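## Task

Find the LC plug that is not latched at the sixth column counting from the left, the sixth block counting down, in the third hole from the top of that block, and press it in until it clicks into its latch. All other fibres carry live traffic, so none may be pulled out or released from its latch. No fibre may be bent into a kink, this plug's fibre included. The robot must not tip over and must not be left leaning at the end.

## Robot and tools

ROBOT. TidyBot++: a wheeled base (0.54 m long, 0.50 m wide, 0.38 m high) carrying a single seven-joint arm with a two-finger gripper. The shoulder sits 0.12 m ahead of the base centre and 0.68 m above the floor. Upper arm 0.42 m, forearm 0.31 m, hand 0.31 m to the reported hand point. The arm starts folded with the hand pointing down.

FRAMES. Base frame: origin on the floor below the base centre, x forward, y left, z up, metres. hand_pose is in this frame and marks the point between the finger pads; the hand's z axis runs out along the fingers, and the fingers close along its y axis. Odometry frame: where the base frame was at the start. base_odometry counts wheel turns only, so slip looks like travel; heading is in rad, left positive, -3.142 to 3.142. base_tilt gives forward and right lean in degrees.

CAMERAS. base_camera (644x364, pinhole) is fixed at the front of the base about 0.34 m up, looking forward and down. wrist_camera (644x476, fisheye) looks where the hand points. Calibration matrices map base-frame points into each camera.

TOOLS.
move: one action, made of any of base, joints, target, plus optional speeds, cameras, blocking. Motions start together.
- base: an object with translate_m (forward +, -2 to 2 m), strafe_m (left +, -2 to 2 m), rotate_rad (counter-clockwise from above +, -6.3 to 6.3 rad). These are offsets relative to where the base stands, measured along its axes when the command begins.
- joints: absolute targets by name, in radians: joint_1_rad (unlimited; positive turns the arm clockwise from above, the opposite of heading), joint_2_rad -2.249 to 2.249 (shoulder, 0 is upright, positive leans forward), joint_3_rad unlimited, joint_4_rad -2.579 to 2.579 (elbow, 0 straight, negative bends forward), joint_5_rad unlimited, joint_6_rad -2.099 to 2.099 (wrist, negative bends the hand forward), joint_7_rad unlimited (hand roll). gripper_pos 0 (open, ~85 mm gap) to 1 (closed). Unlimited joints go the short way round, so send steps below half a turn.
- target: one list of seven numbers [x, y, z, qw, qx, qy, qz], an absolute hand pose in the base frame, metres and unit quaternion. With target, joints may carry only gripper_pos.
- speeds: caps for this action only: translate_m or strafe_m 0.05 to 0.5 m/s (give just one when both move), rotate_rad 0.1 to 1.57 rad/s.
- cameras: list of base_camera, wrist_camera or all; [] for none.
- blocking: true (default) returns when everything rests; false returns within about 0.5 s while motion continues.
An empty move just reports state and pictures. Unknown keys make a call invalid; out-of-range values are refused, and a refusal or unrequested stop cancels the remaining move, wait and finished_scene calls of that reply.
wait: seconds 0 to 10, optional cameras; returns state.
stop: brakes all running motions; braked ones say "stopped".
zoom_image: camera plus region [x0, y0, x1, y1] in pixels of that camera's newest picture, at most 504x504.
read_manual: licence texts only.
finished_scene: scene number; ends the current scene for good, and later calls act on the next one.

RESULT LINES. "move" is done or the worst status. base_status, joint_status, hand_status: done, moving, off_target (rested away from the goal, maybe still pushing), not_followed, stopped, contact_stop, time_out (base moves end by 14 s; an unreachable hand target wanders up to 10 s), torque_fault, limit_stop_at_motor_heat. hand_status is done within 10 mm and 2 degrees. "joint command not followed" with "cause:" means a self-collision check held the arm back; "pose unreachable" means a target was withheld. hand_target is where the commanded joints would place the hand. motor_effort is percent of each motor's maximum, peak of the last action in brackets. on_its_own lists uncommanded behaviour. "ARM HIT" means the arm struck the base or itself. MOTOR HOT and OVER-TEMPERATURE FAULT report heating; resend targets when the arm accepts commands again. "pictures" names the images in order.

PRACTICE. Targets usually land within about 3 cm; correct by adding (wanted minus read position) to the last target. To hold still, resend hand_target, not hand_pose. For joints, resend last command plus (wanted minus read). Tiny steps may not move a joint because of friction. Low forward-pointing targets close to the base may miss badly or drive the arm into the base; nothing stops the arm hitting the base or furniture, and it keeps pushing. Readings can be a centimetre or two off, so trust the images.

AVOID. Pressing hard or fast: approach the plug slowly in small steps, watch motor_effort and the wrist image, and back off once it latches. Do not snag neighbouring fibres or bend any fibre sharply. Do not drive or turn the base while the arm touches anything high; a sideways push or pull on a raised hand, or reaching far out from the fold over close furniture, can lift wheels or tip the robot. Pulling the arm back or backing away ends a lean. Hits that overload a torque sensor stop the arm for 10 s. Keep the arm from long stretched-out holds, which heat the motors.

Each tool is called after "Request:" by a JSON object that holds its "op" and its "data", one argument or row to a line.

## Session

Request:
{"op": "move", "data": {

}}

Request:
{"op": "zoom_image", "data": {
  "camera": "base_camera",
  "region": [200, 0, 500, 200]
}}

Scene clock: 0.00 s.
base_odometry: x=+0.000 y=+0.000 heading=+0.000
base_tilt: forward=+0.1 right=+0.2
base_status: not commanded
joint_positions: joint_1_rad=+0.043 joint_2_rad=-0.343 joint_3_rad=+3.132 joint_4_rad=-2.558 joint_5_rad=-0.018 joint_6_rad=-0.909 joint_7_rad=+1.597 gripper_pos=+0.000
joint_status: not commanded
motor_effort: joint_1_rad=+0 joint_2_rad=-1 joint_3_rad=+0 joint_4_rad=+14 joint_5_rad=-1 joint_6_rad=+1 joint_7_rad=+0
hand_pose: x=+0.2346 y=+0.0015 z=+0.5781 quat_wxyz=(-0.005, +1.000, -0.009, +0.009) (m; base frame)
hand_target: x=+0.2345 y=+0.0015 z=+0.5780 quat_wxyz=(-0.005, +1.000, -0.009, +0.009) (m; base frame)
hand_status: not commanded
pictures: base_camera, wrist_camera
camera_calibration:
wrist_camera: T_world_to_cam=[[0.00218213, -0.999976, -0.00664859, 0.00142652], [-0.999614, -0.00199709, -0.0277123, 0.313256], [0.0276983, 0.0067065, -0.999594, 0.712387], [0, 0, 0, 1]] pos_world=[0.2934, -0.00272554, 0.720788]

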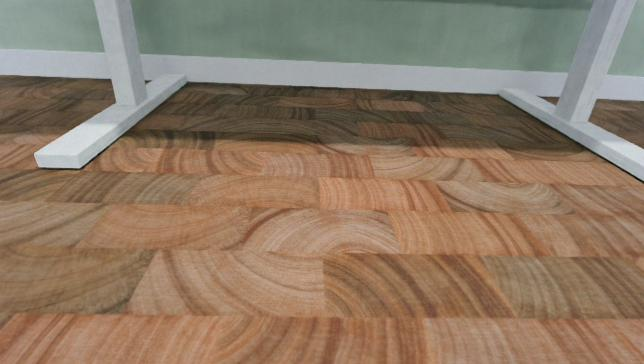

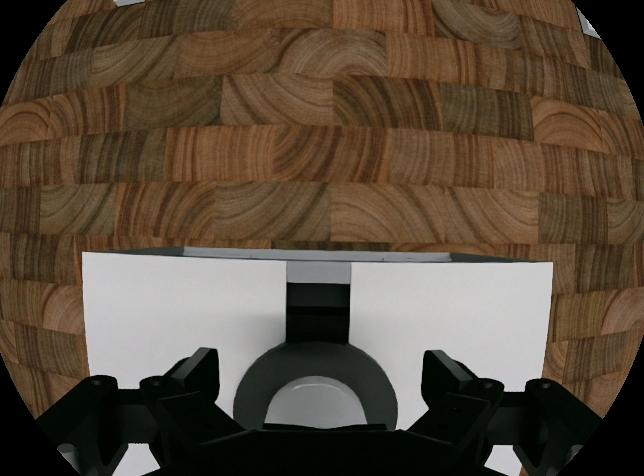

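Scaled by 1.680.

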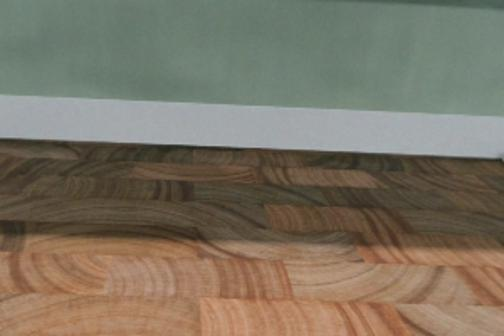

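Request:
{"op": "move", "data": {
  "joints": {"joint_1_rad": -0.012, "joint_2_rad": -0.389, "joint_3_rad": 3.1416, "joint_4_rad": -1.86, "joint_5_rad": -0.01, "joint_6_rad": -0.5, "joint_7_rad": -1.54, "gripper_pos": 0.96},
  "cameras": ["wrist_camera"]
}}

Scene clock: 13.43 s.
move: done
base_odometry: x=+0.000 y=+0.000 heading=+0.000
base_tilt: forward=+0.1 right=+0.2
base_status: not commanded
joint_positions: joint_1_rad=+0.006 joint_2_rad=-0.359 joint_3_rad=+3.132 joint_4_rad=-1.868 joint_5_rad=-0.018 joint_6_rad=-0.553 joint_7_rad=-1.502 gripper_pos=+0.960
joint_status: all done
motor_effort: joint_1_rad=+1(1) joint_2_rad=-8(9) joint_3_rad=+1(2) joint_4_rad=+21(22) joint_5_rad=-1(2) joint_6_rad=+7(8) joint_7_rad=-1(1)
hand_pose: x=+0.5593 y=+0.0066 z=+0.9481 quat_wxyz=(-0.514, +0.028, -0.857, +0.010) (m; base frame)
hand_target: x=+0.5588 y=+0.0081 z=+0.9812 quat_wxyz=(-0.552, +0.015, -0.833, +0.001) (m; base frame)
hand_status: not commanded
pictures: wrist_camera
camera_calibration:
wrist_camera: T_world_to_cam=[[-0.049644, 0.9968, -0.0626548, 0.0772137], [0.477998, 0.0787935, 0.87482, -1.03452], [0.876957, 0.0134807, -0.48038, 0.105914], [0, 0, 0, 1]] pos_world=[0.405451, 0.00311931, 0.960738]

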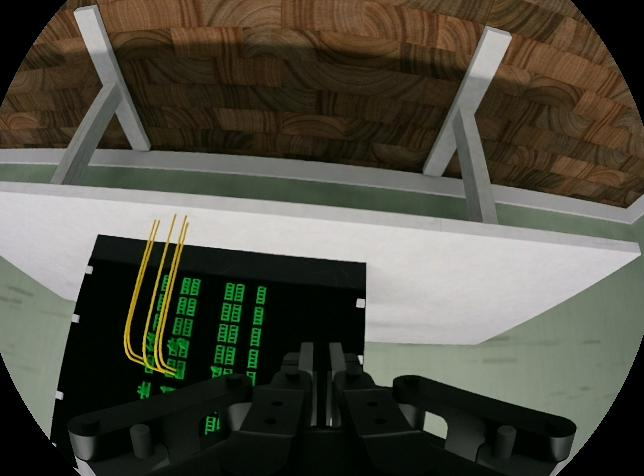

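Request:
{"op": "move", "data": {
  "base": {"strafe_m": -0.22},
  "joints": {"joint_7_rad": -1.605, "joint_3_rad": 3.151, "joint_1_rad": -0.018},
  "cameras": ["wrist_camera"]
}}

Request:
{"op": "zoom_image", "data": {
  "camera": "wrist_camera",
  "region": [220, 240, 400, 420]
}}

Scene clock: 23.27 s.
move: done
base_odometry: x=+0.000 y=-0.220 heading=+0.001
base_tilt: forward=+0.1 right=+0.2
base_status: done
joint_positions: joint_1_rad=-0.006 joint_2_rad=-0.359 joint_3_rad=+3.149 joint_4_rad=-1.868 joint_5_rad=-0.018 joint_6_rad=-0.552 joint_7_rad=-1.583 gripper_pos=+0.960
joint_status: all done
motor_effort: joint_1_rad=+0(2) joint_2_rad=-8(9) joint_3_rad=+0(2) joint_4_rad=+21(21) joint_5_rad=-1(2) joint_6_rad=+7(8) joint_7_rad=+0(1)
hand_pose: x=+0.5596 y=+0.0031 z=+0.9484 quat_wxyz=(-0.514, -0.010, -0.858, -0.012) (m; base frame)
hand_target: x=+0.5590 y=+0.0059 z=+0.9812 quat_wxyz=(-0.552, -0.014, -0.833, -0.018) (m; base frame)
hand_status: not commanded
pictures: wrist_camera
camera_calibration:
wrist_camera: T_world_to_cam=[[-0.00719746, 0.999871, 0.0143695, -0.0160816], [0.47937, -0.00916112, 0.877565, -1.03782], [0.877583, 0.0132046, -0.479242, 0.104415], [0, 0, 0, 1]] pos_world=[0.40575, 0.00519314, 0.961025]

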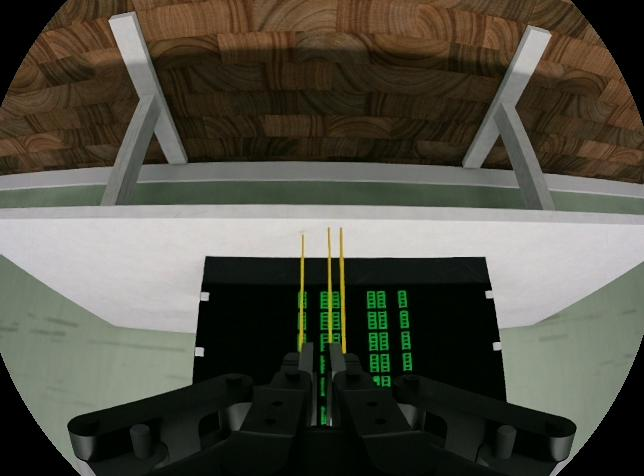

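Scaled by 2.800.

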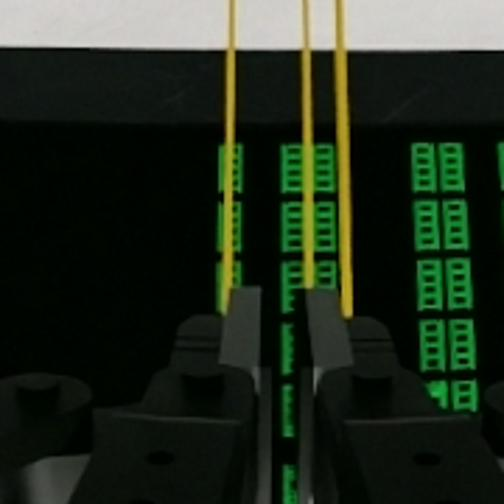

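Request:
{"op": "move", "data": {
  "base": {"strafe_m": -0.026, "translate_m": 0.12},
  "joints": {"joint_2_rad": -0.095, "joint_4_rad": -1.098, "joint_6_rad": -1.615, "gripper_pos": 0.2},
  "cameras": ["wrist_camera"]
}}

Request:
{"op": "zoom_image", "data": {
  "camera": "wrist_camera",
  "region": [250, 300, 390, 440]
}}

Scene clock: 31.73 s.
move: done
base_odometry: x=+0.120 y=-0.246 heading=+0.001
base_tilt: forward=+0.1 right=+0.2
base_status: done
joint_positions: joint_1_rad=-0.006 joint_2_rad=-0.121 joint_3_rad=+3.149 joint_4_rad=-1.112 joint_5_rad=-0.018 joint_6_rad=-1.552 joint_7_rad=-1.583 gripper_pos=+0.200
joint_status: all done
motor_effort: joint_1_rad=+1(1) joint_2_rad=-13(14) joint_3_rad=+0(2) joint_4_rad=+17(22) joint_5_rad=-1(1) joint_6_rad=+5(9) joint_7_rad=-1(1)
hand_pose: x=+0.5065 y=+0.0061 z=+1.0145 quat_wxyz=(-0.294, -0.004, -0.956, -0.011) (m; base frame)
hand_target: x=+0.4998 y=+0.0075 z=+1.0002 quat_wxyz=(-0.259, -0.011, -0.966, -0.011) (m; base frame)
hand_status: not commanded
pictures: wrist_camera
camera_calibration:
wrist_camera: T_world_to_cam=[[-0.0174623, 0.999751, 0.0138656, -0.0146391], [0.831567, 0.00682213, 0.555382, -0.921919], [0.555149, 0.0212284, -0.83148, 0.703226], [0, 0, 0, 1]] pos_world=[0.375987, 0.00599652, 1.09694]

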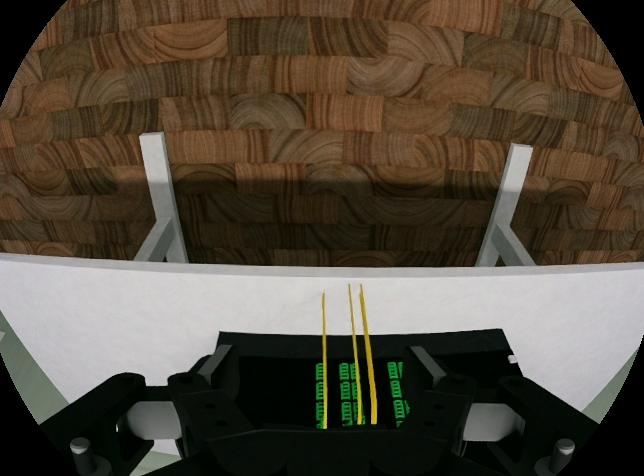

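Scaled by 3.600.

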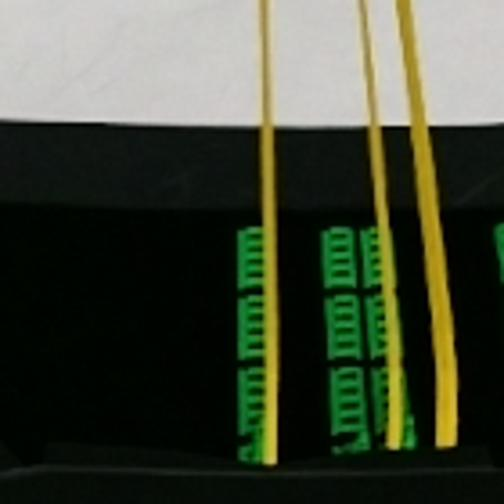

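Request:
{"op": "move", "data": {
  "base": {"translate_m": 0.13},
  "cameras": ["wrist_camera"]
}}

Request:
{"op": "zoom_image", "data": {
  "camera": "wrist_camera",
  "region": [260, 280, 400, 420]
}}

Scene clock: 36.60 s.
move: done
base_odometry: x=+0.250 y=-0.246 heading=+0.001
base_tilt: forward=+0.1 right=+0.2
base_status: done
joint_positions: joint_1_rad=-0.006 joint_2_rad=-0.099 joint_3_rad=+3.149 joint_4_rad=-1.110 joint_5_rad=-0.018 joint_6_rad=-1.559 joint_7_rad=-1.583 gripper_pos=+0.200
joint_status: not commanded
motor_effort: joint_1_rad=-1(1) joint_2_rad=-14(17) joint_3_rad=+0(1) joint_4_rad=+17(17) joint_5_rad=-1(1) joint_6_rad=+4(6) joint_7_rad=-1(1)
hand_pose: x=+0.5124 y=+0.0061 z=+1.0055 quat_wxyz=(-0.282, -0.004, -0.959, -0.010) (m; base frame)
hand_target: x=+0.4998 y=+0.0075 z=+1.0002 quat_wxyz=(-0.259, -0.011, -0.966, -0.011) (m; base frame)
hand_status: not commanded
pictures: wrist_camera
camera_calibration:
wrist_camera: T_world_to_cam=[[-0.0171874, 0.999752, 0.0141484, -0.0148816], [0.846047, 0.0070011, 0.533062, -0.906819], [0.532831, 0.0211321, -0.845958, 0.718537], [0, 0, 0, 1]] pos_world=[0.384098, 0.00604243, 1.09145]

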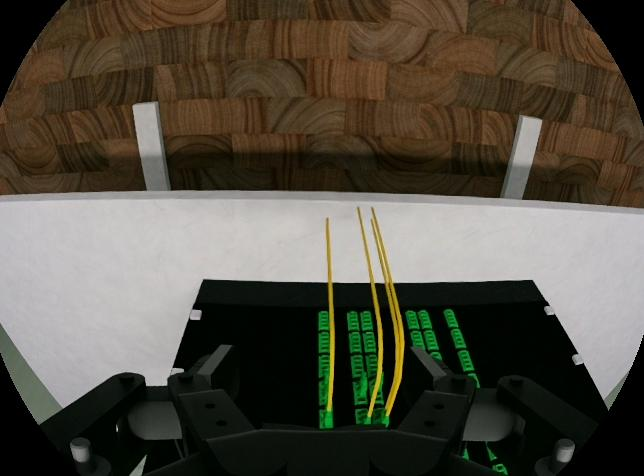

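Scaled by 3.600.

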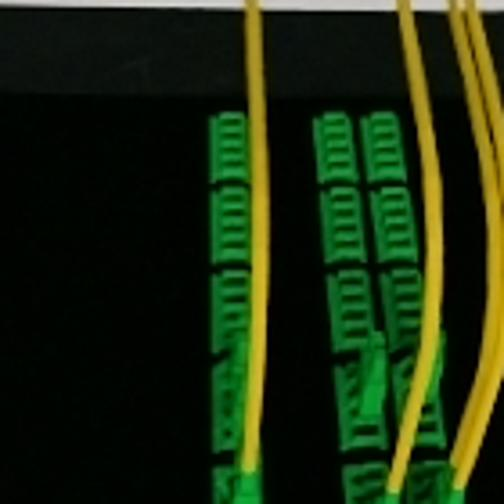

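Request:
{"op": "move", "data": {
  "base": {"translate_m": 0.12},
  "speeds": {"translate_m": 0.2},
  "cameras": ["wrist_camera"]
}}

Request:
{"op": "zoom_image", "data": {
  "camera": "wrist_camera",
  "region": [290, 290, 370, 370]
}}

Request:
{"op": "zoom_image", "data": {
  "camera": "wrist_camera",
  "region": [290, 350, 430, 490]
}}

Scene clock: 42.40 s.
move: done
base_odometry: x=+0.371 y=-0.246 heading=+0.001
base_tilt: forward=+0.1 right=+0.2
base_status: done
joint_positions: joint_1_rad=-0.006 joint_2_rad=-0.097 joint_3_rad=+3.149 joint_4_rad=-1.110 joint_5_rad=-0.018 joint_6_rad=-1.560 joint_7_rad=-1.583 gripper_pos=+0.200
joint_status: not commanded
motor_effort: joint_1_rad=+0(1) joint_2_rad=-12(17) joint_3_rad=+0(1) joint_4_rad=+17(17) joint_5_rad=-1(1) joint_6_rad=+4(6) joint_7_rad=-1(1)
hand_pose: x=+0.5125 y=+0.0061 z=+1.0049 quat_wxyz=(-0.281, -0.004, -0.960, -0.010) (m; base frame)
hand_target: x=+0.4998 y=+0.0075 z=+1.0002 quat_wxyz=(-0.259, -0.011, -0.966, -0.011) (m; base frame)
hand_status: not commanded
pictures: wrist_camera
camera_calibration:
wrist_camera: T_world_to_cam=[[-0.0171775, 0.999752, 0.0141685, -0.0148999], [0.847343, 0.00703355, 0.531, -0.905205], [0.530769, 0.0211268, -0.847253, 0.720345], [0, 0, 0, 1]] pos_world=[0.384427, 0.0060444, 1.09119]

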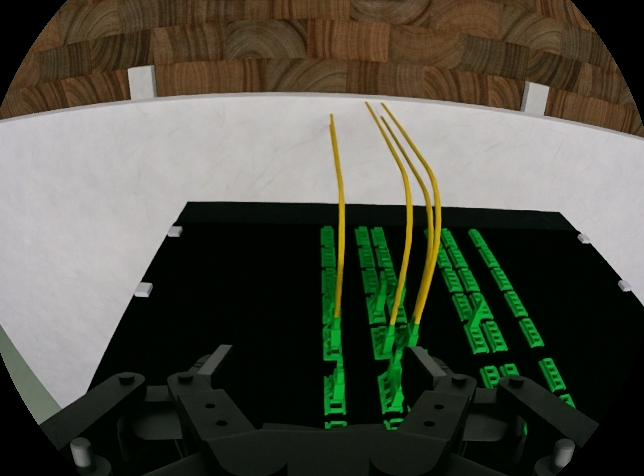

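Scaled by 6.300.

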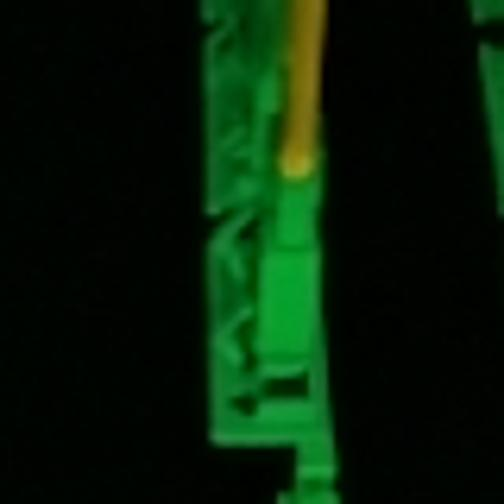

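Invalid region (290, 350, 430, 490): it reaches outside that camera's 644x476 image.

Request:
{"op": "move", "data": {
  "base": {"translate_m": -0.22},
  "cameras": []
}}

Request:
{"op": "move", "data": {
  "joints": {"joint_2_rad": -0.389, "joint_4_rad": -1.78, "joint_6_rad": 0.05, "gripper_pos": 0.0},
  "cameras": ["wrist_camera"]
}}

Request:
{"op": "zoom_image", "data": {
  "camera": "wrist_camera",
  "region": [240, 150, 440, 450]
}}

Scene clock: 55.53 s.
move: done
base_odometry: x=+0.151 y=-0.247 heading=+0.001
base_tilt: forward=+0.1 right=+0.1
base_status: done
joint_positions: joint_1_rad=-0.007 joint_2_rad=-0.096 joint_3_rad=+3.149 joint_4_rad=-1.109 joint_5_rad=-0.018 joint_6_rad=-1.562 joint_7_rad=-1.583 gripper_pos=+0.200
joint_status: not commanded
motor_effort: joint_1_rad=+0(3) joint_2_rad=-13(18) joint_3_rad=+0(3) joint_4_rad=+17(18) joint_5_rad=-1(2) joint_6_rad=+5(6) joint_7_rad=+0(1)
hand_pose: x=+0.5124 y=+0.0064 z=+1.0046 quat_wxyz=(-0.280, -0.004, -0.960, -0.011) (m; base frame)
hand_target: x=+0.4998 y=+0.0075 z=+1.0002 quat_wxyz=(-0.259, -0.011, -0.966, -0.011) (m; base frame)
hand_status: not commanded
pictures: none
No camera images: "cameras" was empty.

Scene clock: 58.10 s.
move: done
base_odometry: x=+0.151 y=-0.247 heading=+0.001
base_tilt: forward=+0.2 right=+0.2
base_status: not commanded
joint_positions: joint_1_rad=-0.007 joint_2_rad=-0.359 joint_3_rad=+3.149 joint_4_rad=-1.765 joint_5_rad=-0.018 joint_6_rad=-0.005 joint_7_rad=-1.583 gripper_pos=+0.000
joint_status: all done
motor_effort: joint_1_rad=+0(1) joint_2_rad=-9(15) joint_3_rad=+0(1) joint_4_rad=+21(22) joint_5_rad=-1(1) joint_6_rad=+9(9) joint_7_rad=+0(1)
hand_pose: x=+0.5885 y=-0.0001 z=+1.1773 quat_wxyz=(-0.761, -0.011, -0.648, -0.012) (m; base frame)
hand_target: x=+0.5719 y=+0.0036 z=+1.1983 quat_wxyz=(-0.783, -0.012, -0.621, -0.022) (m; base frame)
hand_status: not commanded
pictures: wrist_camera
camera_calibration:
wrist_camera: T_world_to_cam=[[-0.0048289, 0.999925, 0.0112397, -0.0136784], [-0.15058, -0.0118388, 0.988527, -1.01242], [0.988586, 0.00308103, 0.150625, -0.61803], [0, 0, 0, 1]] pos_world=[0.45846, 0.00359565, 1.09405]

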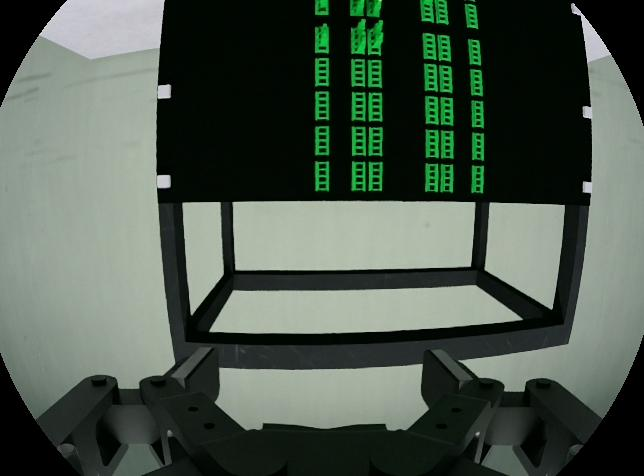

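Scaled by 1.680.

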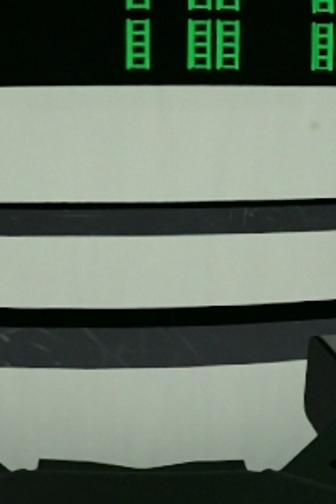

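Request:
{"op": "move", "data": {
  "joints": {"joint_4_rad": -1.834, "joint_6_rad": -0.69, "gripper_pos": 0.96},
  "cameras": ["wrist_camera"]
}}

Request:
{"op": "zoom_image", "data": {
  "camera": "wrist_camera",
  "region": [260, 290, 380, 410]
}}

Scene clock: 83.10 s.
move: done
base_odometry: x=+0.151 y=-0.247 heading=+0.001
base_tilt: forward=+0.2 right=+0.1
base_status: not commanded
joint_positions: joint_1_rad=-0.007 joint_2_rad=-0.365 joint_3_rad=+3.149 joint_4_rad=-1.829 joint_5_rad=-0.018 joint_6_rad=-0.638 joint_7_rad=-1.583 gripper_pos=+0.960
joint_status: all done
motor_effort: joint_1_rad=+0(1) joint_2_rad=-8(10) joint_3_rad=+0(1) joint_4_rad=+21(24) joint_5_rad=-1(1) joint_6_rad=+7(10) joint_7_rad=-1(1)
hand_pose: x=+0.5500 y=+0.0038 z=+0.9504 quat_wxyz=(-0.496, -0.010, -0.868, -0.012) (m; base frame)
hand_target: x=+0.5344 y=+0.0063 z=+0.9442 quat_wxyz=(-0.482, -0.014, -0.876, -0.017) (m; base frame)
hand_status: not commanded
pictures: wrist_camera
camera_calibration:
wrist_camera: T_world_to_cam=[[-0.00910548, 0.999848, 0.01486, -0.0163045], [0.514986, -0.00804941, 0.857161, -1.03513], [0.85715, 0.0154575, -0.514834, 0.158844], [0, 0, 0, 1]] pos_world=[0.396778, 0.00551445, 0.969296]

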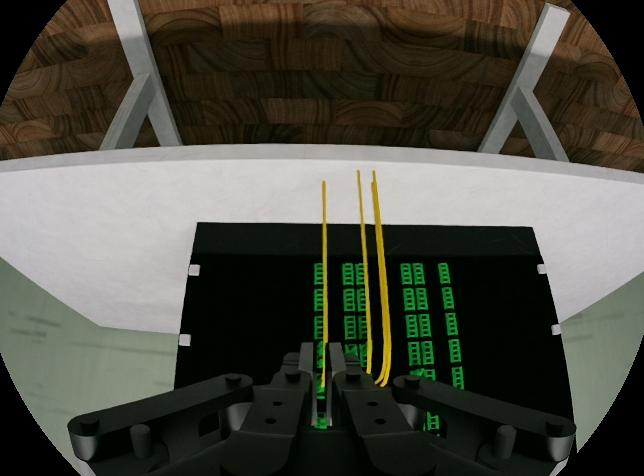

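Scaled by 4.200.

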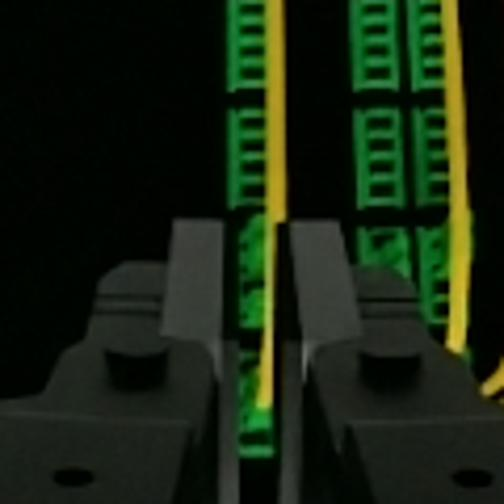

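Request:
{"op": "move", "data": {
  "cameras": ["wrist_camera"]
}}

Request:
{"op": "zoom_image", "data": {
  "camera": "wrist_camera",
  "region": [260, 290, 380, 410]
}}

Scene clock: 100.63 s.
base_odometry: x=+0.151 y=-0.247 heading=+0.001
base_tilt: forward=+0.1 right=+0.1
base_status: not commanded
joint_positions: joint_1_rad=-0.007 joint_2_rad=-0.365 joint_3_rad=+3.149 joint_4_rad=-1.829 joint_5_rad=-0.018 joint_6_rad=-0.638 joint_7_rad=-1.583 gripper_pos=+0.960
joint_status: all done
motor_effort: joint_1_rad=+0(1) joint_2_rad=-8(10) joint_3_rad=+0(1) joint_4_rad=+21(24) joint_5_rad=-1(1) joint_6_rad=+7(10) joint_7_rad=-1(1)
hand_pose: x=+0.5500 y=+0.0038 z=+0.9504 quat_wxyz=(-0.496, -0.010, -0.868, -0.012) (m; base frame)
hand_target: x=+0.5344 y=+0.0063 z=+0.9442 quat_wxyz=(-0.482, -0.014, -0.876, -0.017) (m; base frame)
hand_status: not commanded
pictures: wrist_camera
camera_calibration:
wrist_camera: T_world_to_cam=[[-0.00910548, 0.999848, 0.01486, -0.0163045], [0.514986, -0.00804941, 0.857161, -1.03513], [0.85715, 0.0154575, -0.514834, 0.158844], [0, 0, 0, 1]] pos_world=[0.396778, 0.00551445, 0.969296]

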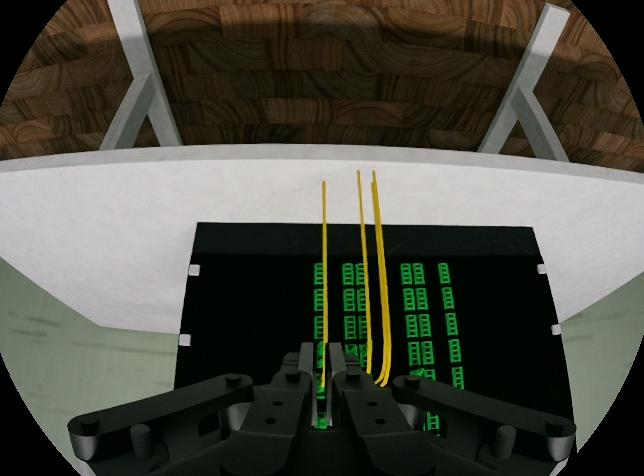

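Scaled by 4.200.

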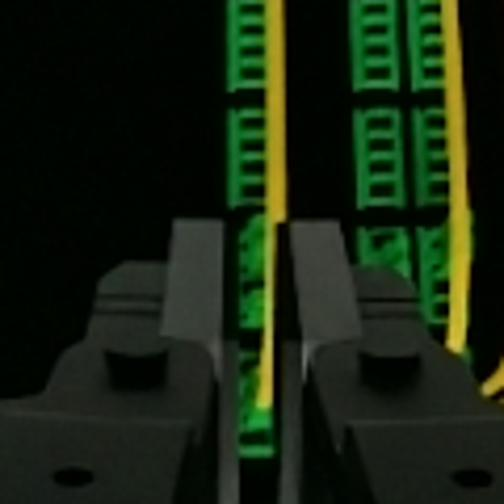

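Request:
{"op": "move", "data": {
  "base": {"translate_m": 0.15, "strafe_m": 0.001},
  "speeds": {"translate_m": 0.15},
  "cameras": ["wrist_camera"]
}}

Request:
{"op": "zoom_image", "data": {
  "camera": "wrist_camera",
  "region": [290, 300, 350, 360]
}}

Scene clock: 109.87 s.
move: done
base_odometry: x=+0.301 y=-0.245 heading=+0.001
base_tilt: forward=+0.1 right=+0.2
base_status: done
joint_positions: joint_1_rad=-0.007 joint_2_rad=-0.372 joint_3_rad=+3.149 joint_4_rad=-1.829 joint_5_rad=-0.018 joint_6_rad=-0.638 joint_7_rad=-1.583 gripper_pos=+0.960
joint_status: not commanded
motor_effort: joint_1_rad=+0(1) joint_2_rad=-8(11) joint_3_rad=+0(1) joint_4_rad=+21(22) joint_5_rad=-1(1) joint_6_rad=+8(8) joint_7_rad=+0(1)
hand_pose: x=+0.5481 y=+0.0038 z=+0.9535 quat_wxyz=(-0.499, -0.010, -0.866, -0.012) (m; base frame)
hand_target: x=+0.5344 y=+0.0063 z=+0.9442 quat_wxyz=(-0.482, -0.014, -0.876, -0.017) (m; base frame)
hand_status: not commanded
pictures: wrist_camera
camera_calibration:
wrist_camera: T_world_to_cam=[[-0.00921111, 0.999847, 0.0148444, -0.0162813], [0.508877, -0.00809201, 0.860801, -1.03689], [0.86079, 0.0154829, -0.508725, 0.154245], [0, 0, 0, 1]] pos_world=[0.394726, 0.00550014, 0.971264]

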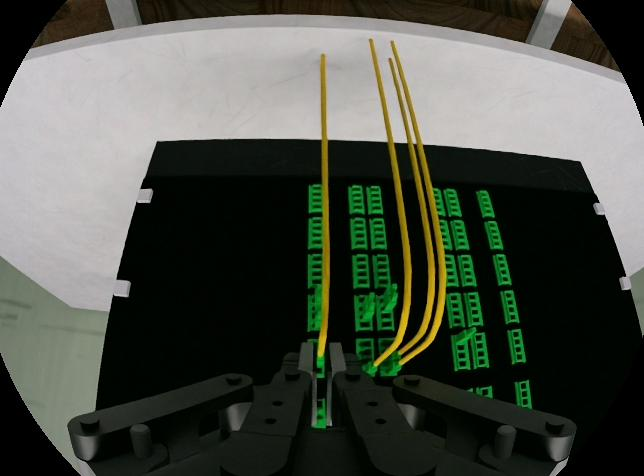

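Scaled by 8.400.

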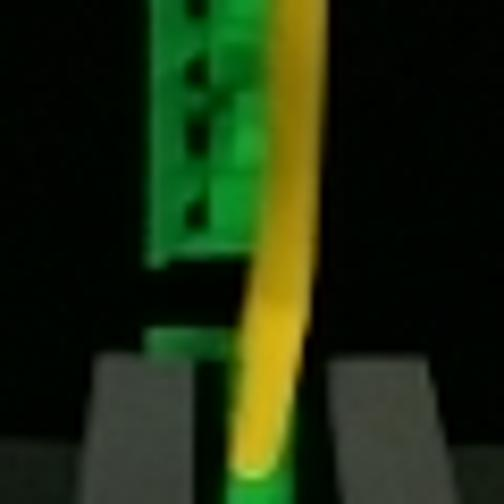

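Request:
{"op": "move", "data": {
  "base": {"translate_m": 0.051},
  "speeds": {"translate_m": 0.1},
  "cameras": ["wrist_camera"]
}}

Request:
{"op": "zoom_image", "data": {
  "camera": "wrist_camera",
  "region": [290, 300, 350, 360]
}}

Scene clock: 115.10 s.
move: done
base_odometry: x=+0.352 y=-0.245 heading=+0.001
base_tilt: forward=+0.2 right=+0.2
base_status: done
joint_positions: joint_1_rad=-0.007 joint_2_rad=-0.375 joint_3_rad=+3.149 joint_4_rad=-1.829 joint_5_rad=-0.018 joint_6_rad=-0.638 joint_7_rad=-1.583 gripper_pos=+0.960
joint_status: not commanded
motor_effort: joint_1_rad=+0(1) joint_2_rad=-7(10) joint_3_rad=+1(1) joint_4_rad=+21(21) joint_5_rad=-1(1) joint_6_rad=+7(8) joint_7_rad=+0(1)
hand_pose: x=+0.5471 y=+0.0038 z=+0.9550 quat_wxyz=(-0.501, -0.010, -0.865, -0.012) (m; base frame)
hand_target: x=+0.5344 y=+0.0063 z=+0.9442 quat_wxyz=(-0.482, -0.014, -0.876, -0.017) (m; base frame)
hand_status: not commanded
pictures: wrist_camera
camera_calibration:
wrist_camera: T_world_to_cam=[[-0.00926379, 0.999847, 0.0148369, -0.01627], [0.505891, -0.00811246, 0.862559, -1.03773], [0.862548, 0.0154964, -0.505738, 0.152027], [0, 0, 0, 1]] pos_world=[0.393695, 0.00549314, 0.972228]

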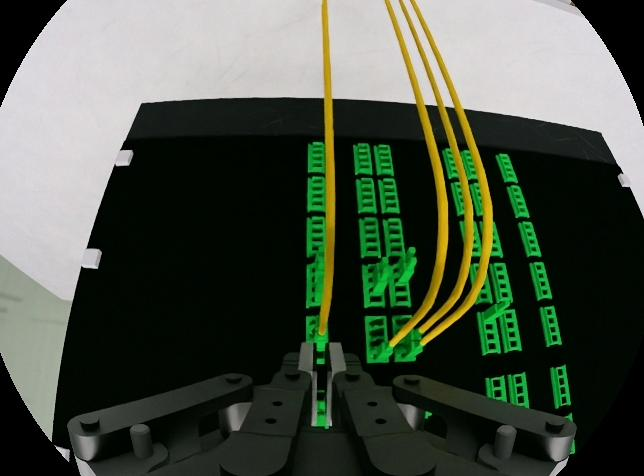

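Scaled by 8.400.

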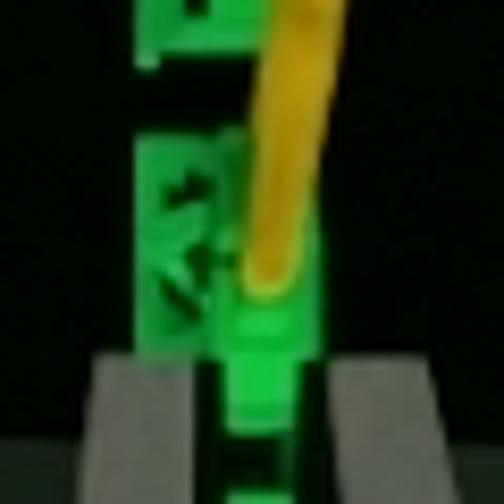

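Request:
{"op": "move", "data": {
  "joints": {"gripper_pos": 0.94, "joint_4_rad": -1.855},
  "cameras": ["wrist_camera"]
}}

Request:
{"op": "zoom_image", "data": {
  "camera": "wrist_camera",
  "region": [290, 300, 350, 360]
}}

Scene clock: 125.07 s.
move: done
base_odometry: x=+0.352 y=-0.245 heading=+0.001
base_tilt: forward=+0.1 right=+0.2
base_status: not commanded
joint_positions: joint_1_rad=-0.007 joint_2_rad=-0.375 joint_3_rad=+3.149 joint_4_rad=-1.845 joint_5_rad=-0.018 joint_6_rad=-0.638 joint_7_rad=-1.583 gripper_pos=+0.940
joint_status: all done
motor_effort: joint_1_rad=+0(1) joint_2_rad=-8(8) joint_3_rad=+1(1) joint_4_rad=+21(22) joint_5_rad=-1(1) joint_6_rad=+7(8) joint_7_rad=+0(1)
hand_pose: x=+0.5452 y=+0.0038 z=+0.9458 quat_wxyz=(-0.494, -0.010, -0.869, -0.012) (m; base frame)
hand_target: x=+0.5316 y=+0.0063 z=+0.9321 quat_wxyz=(-0.473, -0.014, -0.881, -0.016) (m; base frame)
hand_status: not commanded
pictures: wrist_camera
camera_calibration:
wrist_camera: T_world_to_cam=[[-0.0090733, 0.999847, 0.0149842, -0.0164215], [0.519415, -0.00809219, 0.854484, -1.02858], [0.854474, 0.015536, -0.519262, 0.166259], [0, 0, 0, 1]] pos_world=[0.392049, 0.00551244, 0.965487]

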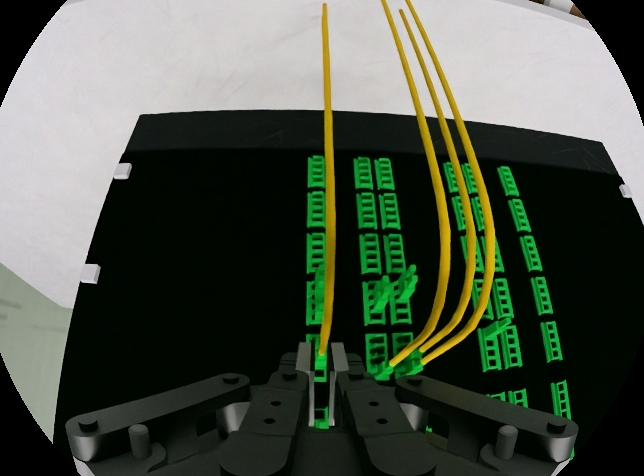

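Scaled by 8.400.

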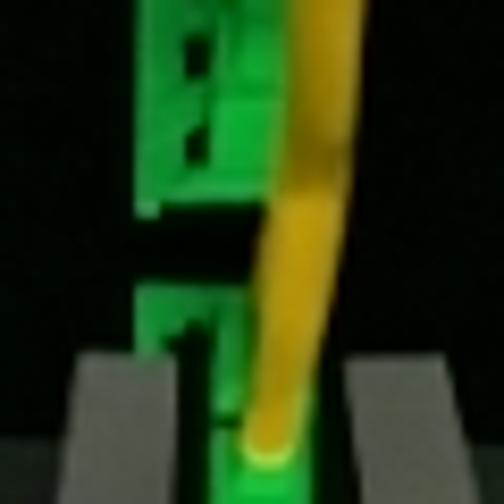

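Request:
{"op": "move", "data": {
  "joints": {"joint_4_rad": -1.873},
  "cameras": ["wrist_camera"]
}}

Request:
{"op": "zoom_image", "data": {
  "camera": "wrist_camera",
  "region": [290, 320, 350, 380]
}}

Scene clock: 128.00 s.
move: done
base_odometry: x=+0.352 y=-0.245 heading=+0.001
base_tilt: forward=+0.2 right=+0.3
base_status: not commanded
joint_positions: joint_1_rad=-0.007 joint_2_rad=-0.375 joint_3_rad=+3.149 joint_4_rad=-1.862 joint_5_rad=-0.018 joint_6_rad=-0.638 joint_7_rad=-1.583 gripper_pos=+0.940
joint_status: all done
motor_effort: joint_1_rad=+0(1) joint_2_rad=-7(8) joint_3_rad=+0(1) joint_4_rad=+21(22) joint_5_rad=-1(1) joint_6_rad=+8(8) joint_7_rad=+0(1)
hand_pose: x=+0.5430 y=+0.0039 z=+0.9363 quat_wxyz=(-0.487, -0.010, -0.873, -0.012) (m; base frame)
hand_target: x=+0.5290 y=+0.0063 z=+0.9219 quat_wxyz=(-0.465, -0.014, -0.885, -0.016) (m; base frame)
hand_status: not commanded
pictures: wrist_camera
camera_calibration:
wrist_camera: T_world_to_cam=[[-0.00887255, 0.999846, 0.0151343, -0.0165756], [0.533357, -0.00807042, 0.845852, -1.01883], [0.845844, 0.0155769, -0.533203, 0.18092], [0, 0, 0, 1]] pos_world=[0.390223, 0.00553247, 0.958497]

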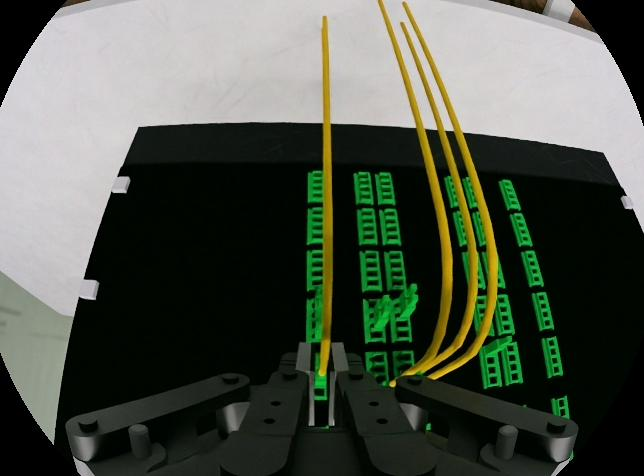

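Scaled by 8.400.

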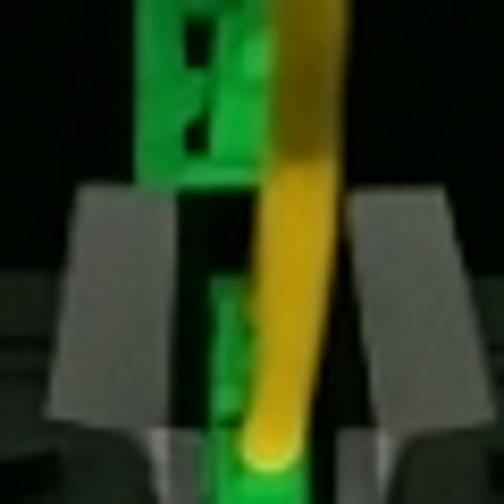

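Request:
{"op": "move", "data": {
  "base": {"translate_m": 0.014, "strafe_m": 0.001},
  "speeds": {"translate_m": 0.05},
  "cameras": ["wrist_camera"]
}}

Request:
{"op": "zoom_image", "data": {
  "camera": "wrist_camera",
  "region": [290, 320, 350, 380]
}}

Scene clock: 136.23 s.
move: done
base_odometry: x=+0.366 y=-0.244 heading=+0.001
base_tilt: forward=+0.1 right=+0.2
base_status: done
joint_positions: joint_1_rad=-0.007 joint_2_rad=-0.376 joint_3_rad=+3.149 joint_4_rad=-1.862 joint_5_rad=-0.018 joint_6_rad=-0.638 joint_7_rad=-1.583 gripper_pos=+0.940
joint_status: not commanded
motor_effort: joint_1_rad=+1(1) joint_2_rad=-7(11) joint_3_rad=+0(1) joint_4_rad=+21(21) joint_5_rad=-1(1) joint_6_rad=+8(8) joint_7_rad=+0(1)
hand_pose: x=+0.5428 y=+0.0039 z=+0.9367 quat_wxyz=(-0.487, -0.010, -0.873, -0.012) (m; base frame)
hand_target: x=+0.5290 y=+0.0063 z=+0.9219 quat_wxyz=(-0.465, -0.014, -0.885, -0.016) (m; base frame)
hand_status: not commanded
pictures: wrist_camera
camera_calibration:
wrist_camera: T_world_to_cam=[[-0.00888767, 0.999846, 0.0151324, -0.0165725], [0.532512, -0.00807631, 0.846384, -1.01909], [0.846376, 0.0155806, -0.532358, 0.180281], [0, 0, 0, 1]] pos_world=[0.389946, 0.00553054, 0.958768]

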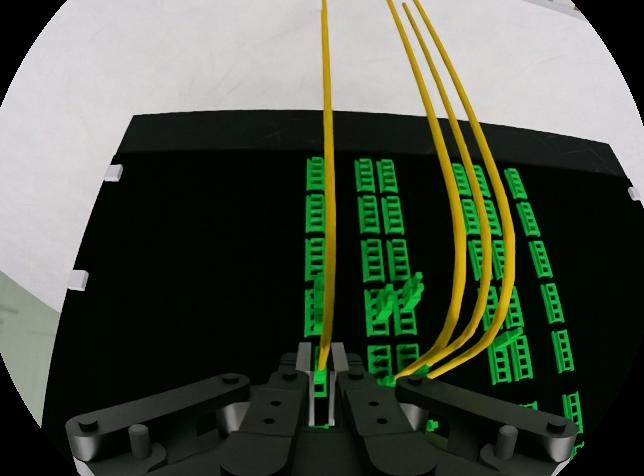

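Scaled by 8.400.

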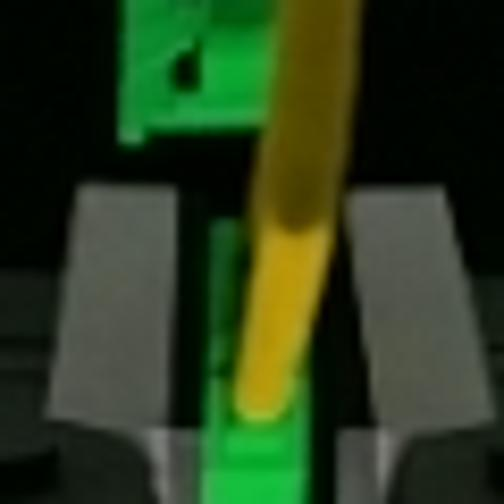

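Request:
{"op": "move", "data": {
  "base": {"translate_m": 0.012},
  "joints": {"gripper_pos": 0.96},
  "speeds": {"translate_m": 0.05},
  "cameras": ["wrist_camera"]
}}

Request:
{"op": "zoom_image", "data": {
  "camera": "wrist_camera",
  "region": [290, 320, 350, 380]
}}

Scene clock: 141.00 s.
move: done
base_odometry: x=+0.378 y=-0.244 heading=+0.001
base_tilt: forward=+0.1 right=+0.1
base_status: done
joint_positions: joint_1_rad=-0.008 joint_2_rad=-0.384 joint_3_rad=+3.149 joint_4_rad=-1.862 joint_5_rad=-0.018 joint_6_rad=-0.643 joint_7_rad=-1.583 gripper_pos=+0.960
joint_status: all done
motor_effort: joint_1_rad=+0(2) joint_2_rad=-7(8) joint_3_rad=+0(2) joint_4_rad=+21(21) joint_5_rad=-1(1) joint_6_rad=+7(10) joint_7_rad=+0(1)
hand_pose: x=+0.5397 y=+0.0042 z=+0.9387 quat_wxyz=(-0.489, -0.009, -0.872, -0.013) (m; base frame)
hand_target: x=+0.5290 y=+0.0063 z=+0.9219 quat_wxyz=(-0.465, -0.014, -0.885, -0.016) (m; base frame)
hand_status: not commanded
pictures: wrist_camera
camera_calibration:
wrist_camera: T_world_to_cam=[[-0.00980493, 0.999837, 0.0151586, -0.0164939], [0.530237, -0.00765398, 0.847815, -1.01924], [0.847793, 0.0163504, -0.530075, 0.180981], [0, 0, 0, 1]] pos_world=[0.386844, 0.00573084, 0.960313]

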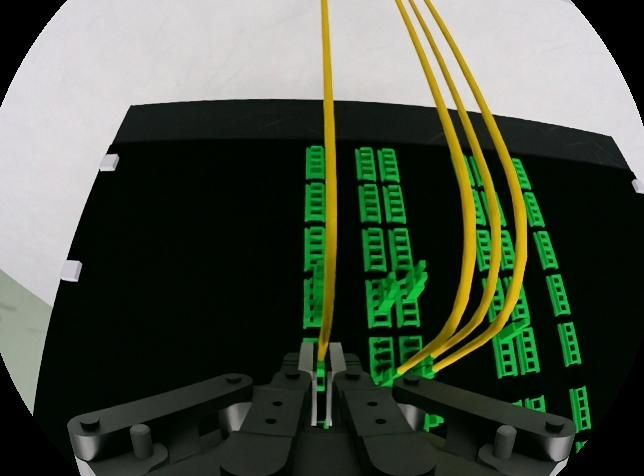

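Scaled by 8.400.

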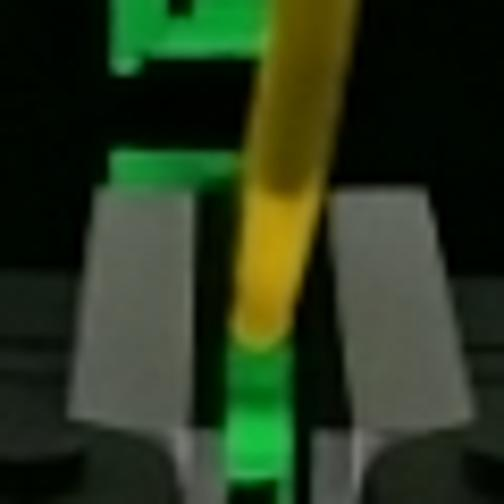

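Request:
{"op": "zoom_image", "data": {
  "camera": "wrist_camera",
  "region": [280, 220, 480, 440]
}}

Request:
{"op": "zoom_image", "data": {
  "camera": "base_camera",
  "region": [200, 0, 450, 200]
}}

Scaled by 2.291.

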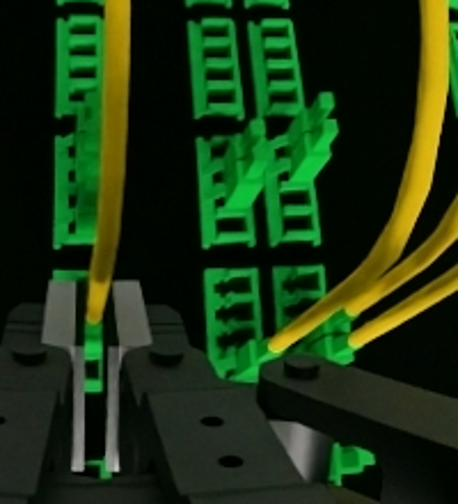

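This scene's latest camera images include none from base_camera. They are from: wrist_camera. base_camera's image comes with the result of a call that names it in "cameras".

Request:
{"op": "move", "data": {
  "base": {"translate_m": -0.007},
  "speeds": {"translate_m": 0.05},
  "cameras": []
}}

Request:
{"op": "move", "data": {
  "joints": {"joint_4_rad": -1.879},
  "cameras": ["wrist_camera"]
}}

Request:
{"op": "zoom_image", "data": {
  "camera": "wrist_camera",
  "region": [280, 310, 380, 410]
}}

Scene clock: 219.20 s.
move: done
base_odometry: x=+0.371 y=-0.244 heading=+0.001
base_tilt: forward=+0.1 right=+0.2
base_status: done
joint_positions: joint_1_rad=-0.008 joint_2_rad=-0.385 joint_3_rad=+3.149 joint_4_rad=-1.862 joint_5_rad=-0.018 joint_6_rad=-0.643 joint_7_rad=-1.583 gripper_pos=+0.960
joint_status: not commanded
motor_effort: joint_1_rad=+1(1) joint_2_rad=-7(11) joint_3_rad=+1(1) joint_4_rad=+21(21) joint_5_rad=-1(1) joint_6_rad=+8(8) joint_7_rad=+0(1)
hand_pose: x=+0.5396 y=+0.0042 z=+0.9389 quat_wxyz=(-0.489, -0.009, -0.872, -0.013) (m; base frame)
hand_target: x=+0.5290 y=+0.0063 z=+0.9219 quat_wxyz=(-0.465, -0.014, -0.885, -0.016) (m; base frame)
hand_status: not commanded
pictures: none
No camera images: "cameras" was empty.

Scene clock: 219.67 s.
move: done
base_odometry: x=+0.371 y=-0.244 heading=+0.001
base_tilt: forward=+0.1 right=+0.2
base_status: not commanded
joint_positions: joint_1_rad=-0.008 joint_2_rad=-0.385 joint_3_rad=+3.149 joint_4_rad=-1.865 joint_5_rad=-0.018 joint_6_rad=-0.643 joint_7_rad=-1.583 gripper_pos=+0.960
joint_status: all done
motor_effort: joint_1_rad=+1(1) joint_2_rad=-7(8) joint_3_rad=+1(1) joint_4_rad=+21(21) joint_5_rad=-1(1) joint_6_rad=+8(8) joint_7_rad=-1(1)
hand_pose: x=+0.5391 y=+0.0042 z=+0.9370 quat_wxyz=(-0.487, -0.009, -0.873, -0.013) (m; base frame)
hand_target: x=+0.5281 y=+0.0063 z=+0.9184 quat_wxyz=(-0.462, -0.014, -0.887, -0.016) (m; base frame)
hand_status: not commanded
pictures: wrist_camera
camera_calibration:
wrist_camera: T_world_to_cam=[[-0.00977188, 0.999837, 0.0151885, -0.0165238], [0.532627, -0.00765071, 0.846316, -1.01735], [0.846294, 0.0163599, -0.532465, 0.183622], [0, 0, 0, 1]] pos_world=[0.38631, 0.00573356, 0.959024]

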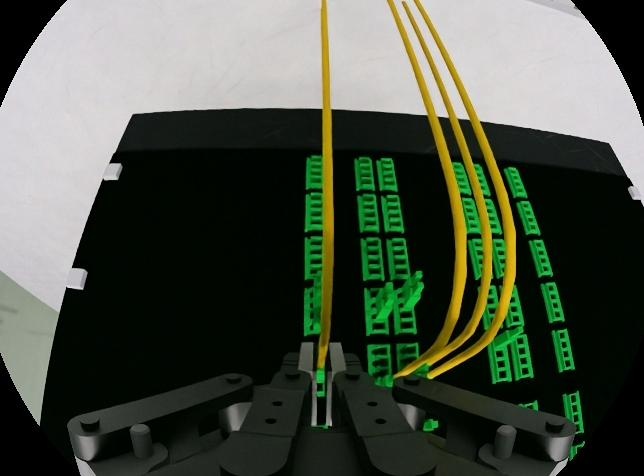

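Scaled by 5.040.

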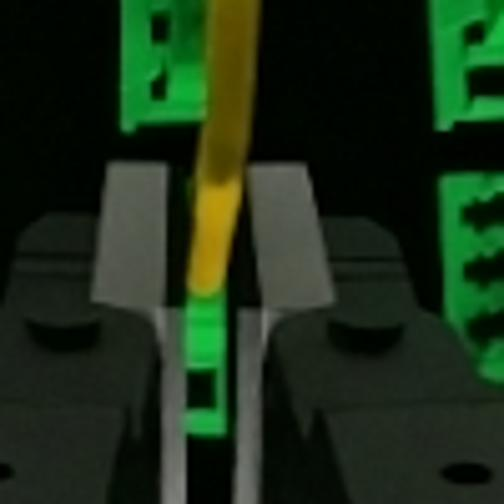

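Request:
{"op": "move", "data": {
  "base": {"translate_m": -0.03},
  "speeds": {"translate_m": 0.1},
  "cameras": []
}}

Request:
{"op": "move", "data": {
  "joints": {"joint_4_rad": -1.78},
  "cameras": ["wrist_camera"]
}}

Request:
{"op": "zoom_image", "data": {
  "camera": "wrist_camera",
  "region": [290, 260, 410, 380]
}}

Scene clock: 248.13 s.
move: done
base_odometry: x=+0.341 y=-0.245 heading=+0.001
base_tilt: forward=+0.2 right=+0.2
base_status: done
joint_positions: joint_1_rad=-0.008 joint_2_rad=-0.386 joint_3_rad=+3.149 joint_4_rad=-1.865 joint_5_rad=-0.018 joint_6_rad=-0.643 joint_7_rad=-1.583 gripper_pos=+0.960
joint_status: not commanded
motor_effort: joint_1_rad=+0(1) joint_2_rad=-8(10) joint_3_rad=+1(1) joint_4_rad=+21(21) joint_5_rad=-1(1) joint_6_rad=+8(8) joint_7_rad=+0(1)
hand_pose: x=+0.5388 y=+0.0042 z=+0.9374 quat_wxyz=(-0.488, -0.009, -0.873, -0.013) (m; base frame)
hand_target: x=+0.5281 y=+0.0063 z=+0.9184 quat_wxyz=(-0.462, -0.014, -0.887, -0.016) (m; base frame)
hand_status: not commanded
pictures: none
No camera images: "cameras" was empty.

Scene clock: 249.03 s.
move: done
base_odometry: x=+0.341 y=-0.245 heading=+0.001
base_tilt: forward=+0.1 right=+0.2
base_status: not commanded
joint_positions: joint_1_rad=-0.008 joint_2_rad=-0.386 joint_3_rad=+3.149 joint_4_rad=-1.785 joint_5_rad=-0.018 joint_6_rad=-0.643 joint_7_rad=-1.583 gripper_pos=+0.960
joint_status: all done
motor_effort: joint_1_rad=+0(1) joint_2_rad=-7(8) joint_3_rad=+0(1) joint_4_rad=+21(22) joint_5_rad=-1(1) joint_6_rad=+7(8) joint_7_rad=-1(1)
hand_pose: x=+0.5476 y=+0.0041 z=+0.9840 quat_wxyz=(-0.522, -0.009, -0.853, -0.013) (m; base frame)
hand_target: x=+0.5404 y=+0.0062 z=+0.9754 quat_wxyz=(-0.506, -0.013, -0.863, -0.017) (m; base frame)
hand_status: not commanded
pictures: wrist_camera
camera_calibration:
wrist_camera: T_world_to_cam=[[-0.0107413, 0.999838, 0.0144152, -0.0157313], [0.462356, -0.00781632, 0.88666, -1.06292], [0.886629, 0.0161889, -0.462197, 0.110223], [0, 0, 0, 1]] pos_world=[0.393553, 0.00563622, 0.993625]

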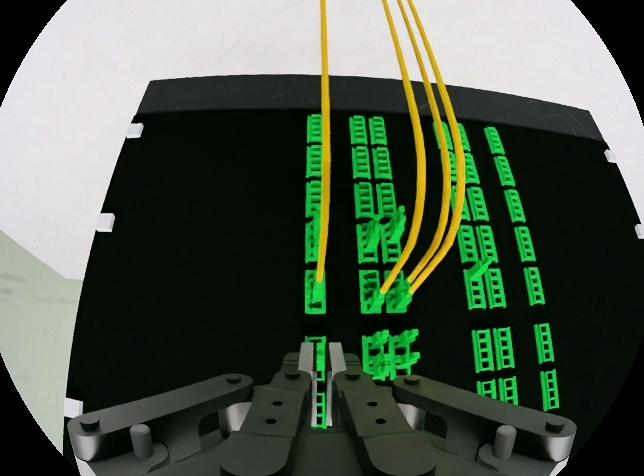

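Scaled by 4.200.

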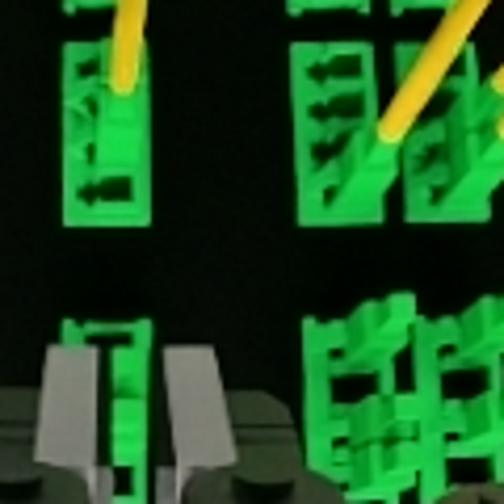

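Request:
{"op": "zoom_image", "data": {
  "camera": "wrist_camera",
  "region": [300, 262, 360, 322]
}}

Request:
{"op": "zoom_image", "data": {
  "camera": "wrist_camera",
  "region": [355, 262, 415, 322]
}}

Scaled by 8.400.

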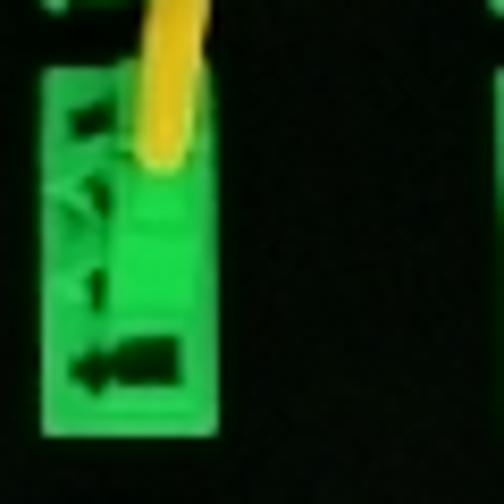

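Scaled by 8.400.

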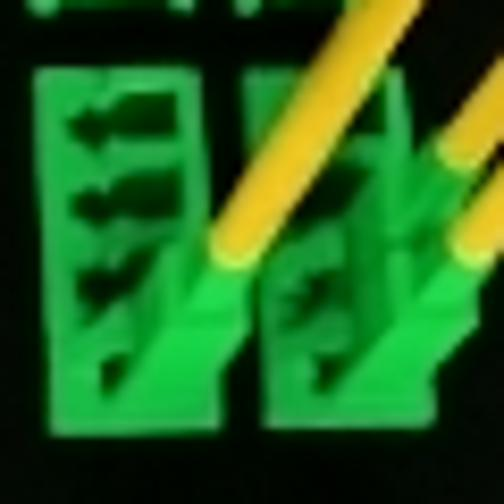

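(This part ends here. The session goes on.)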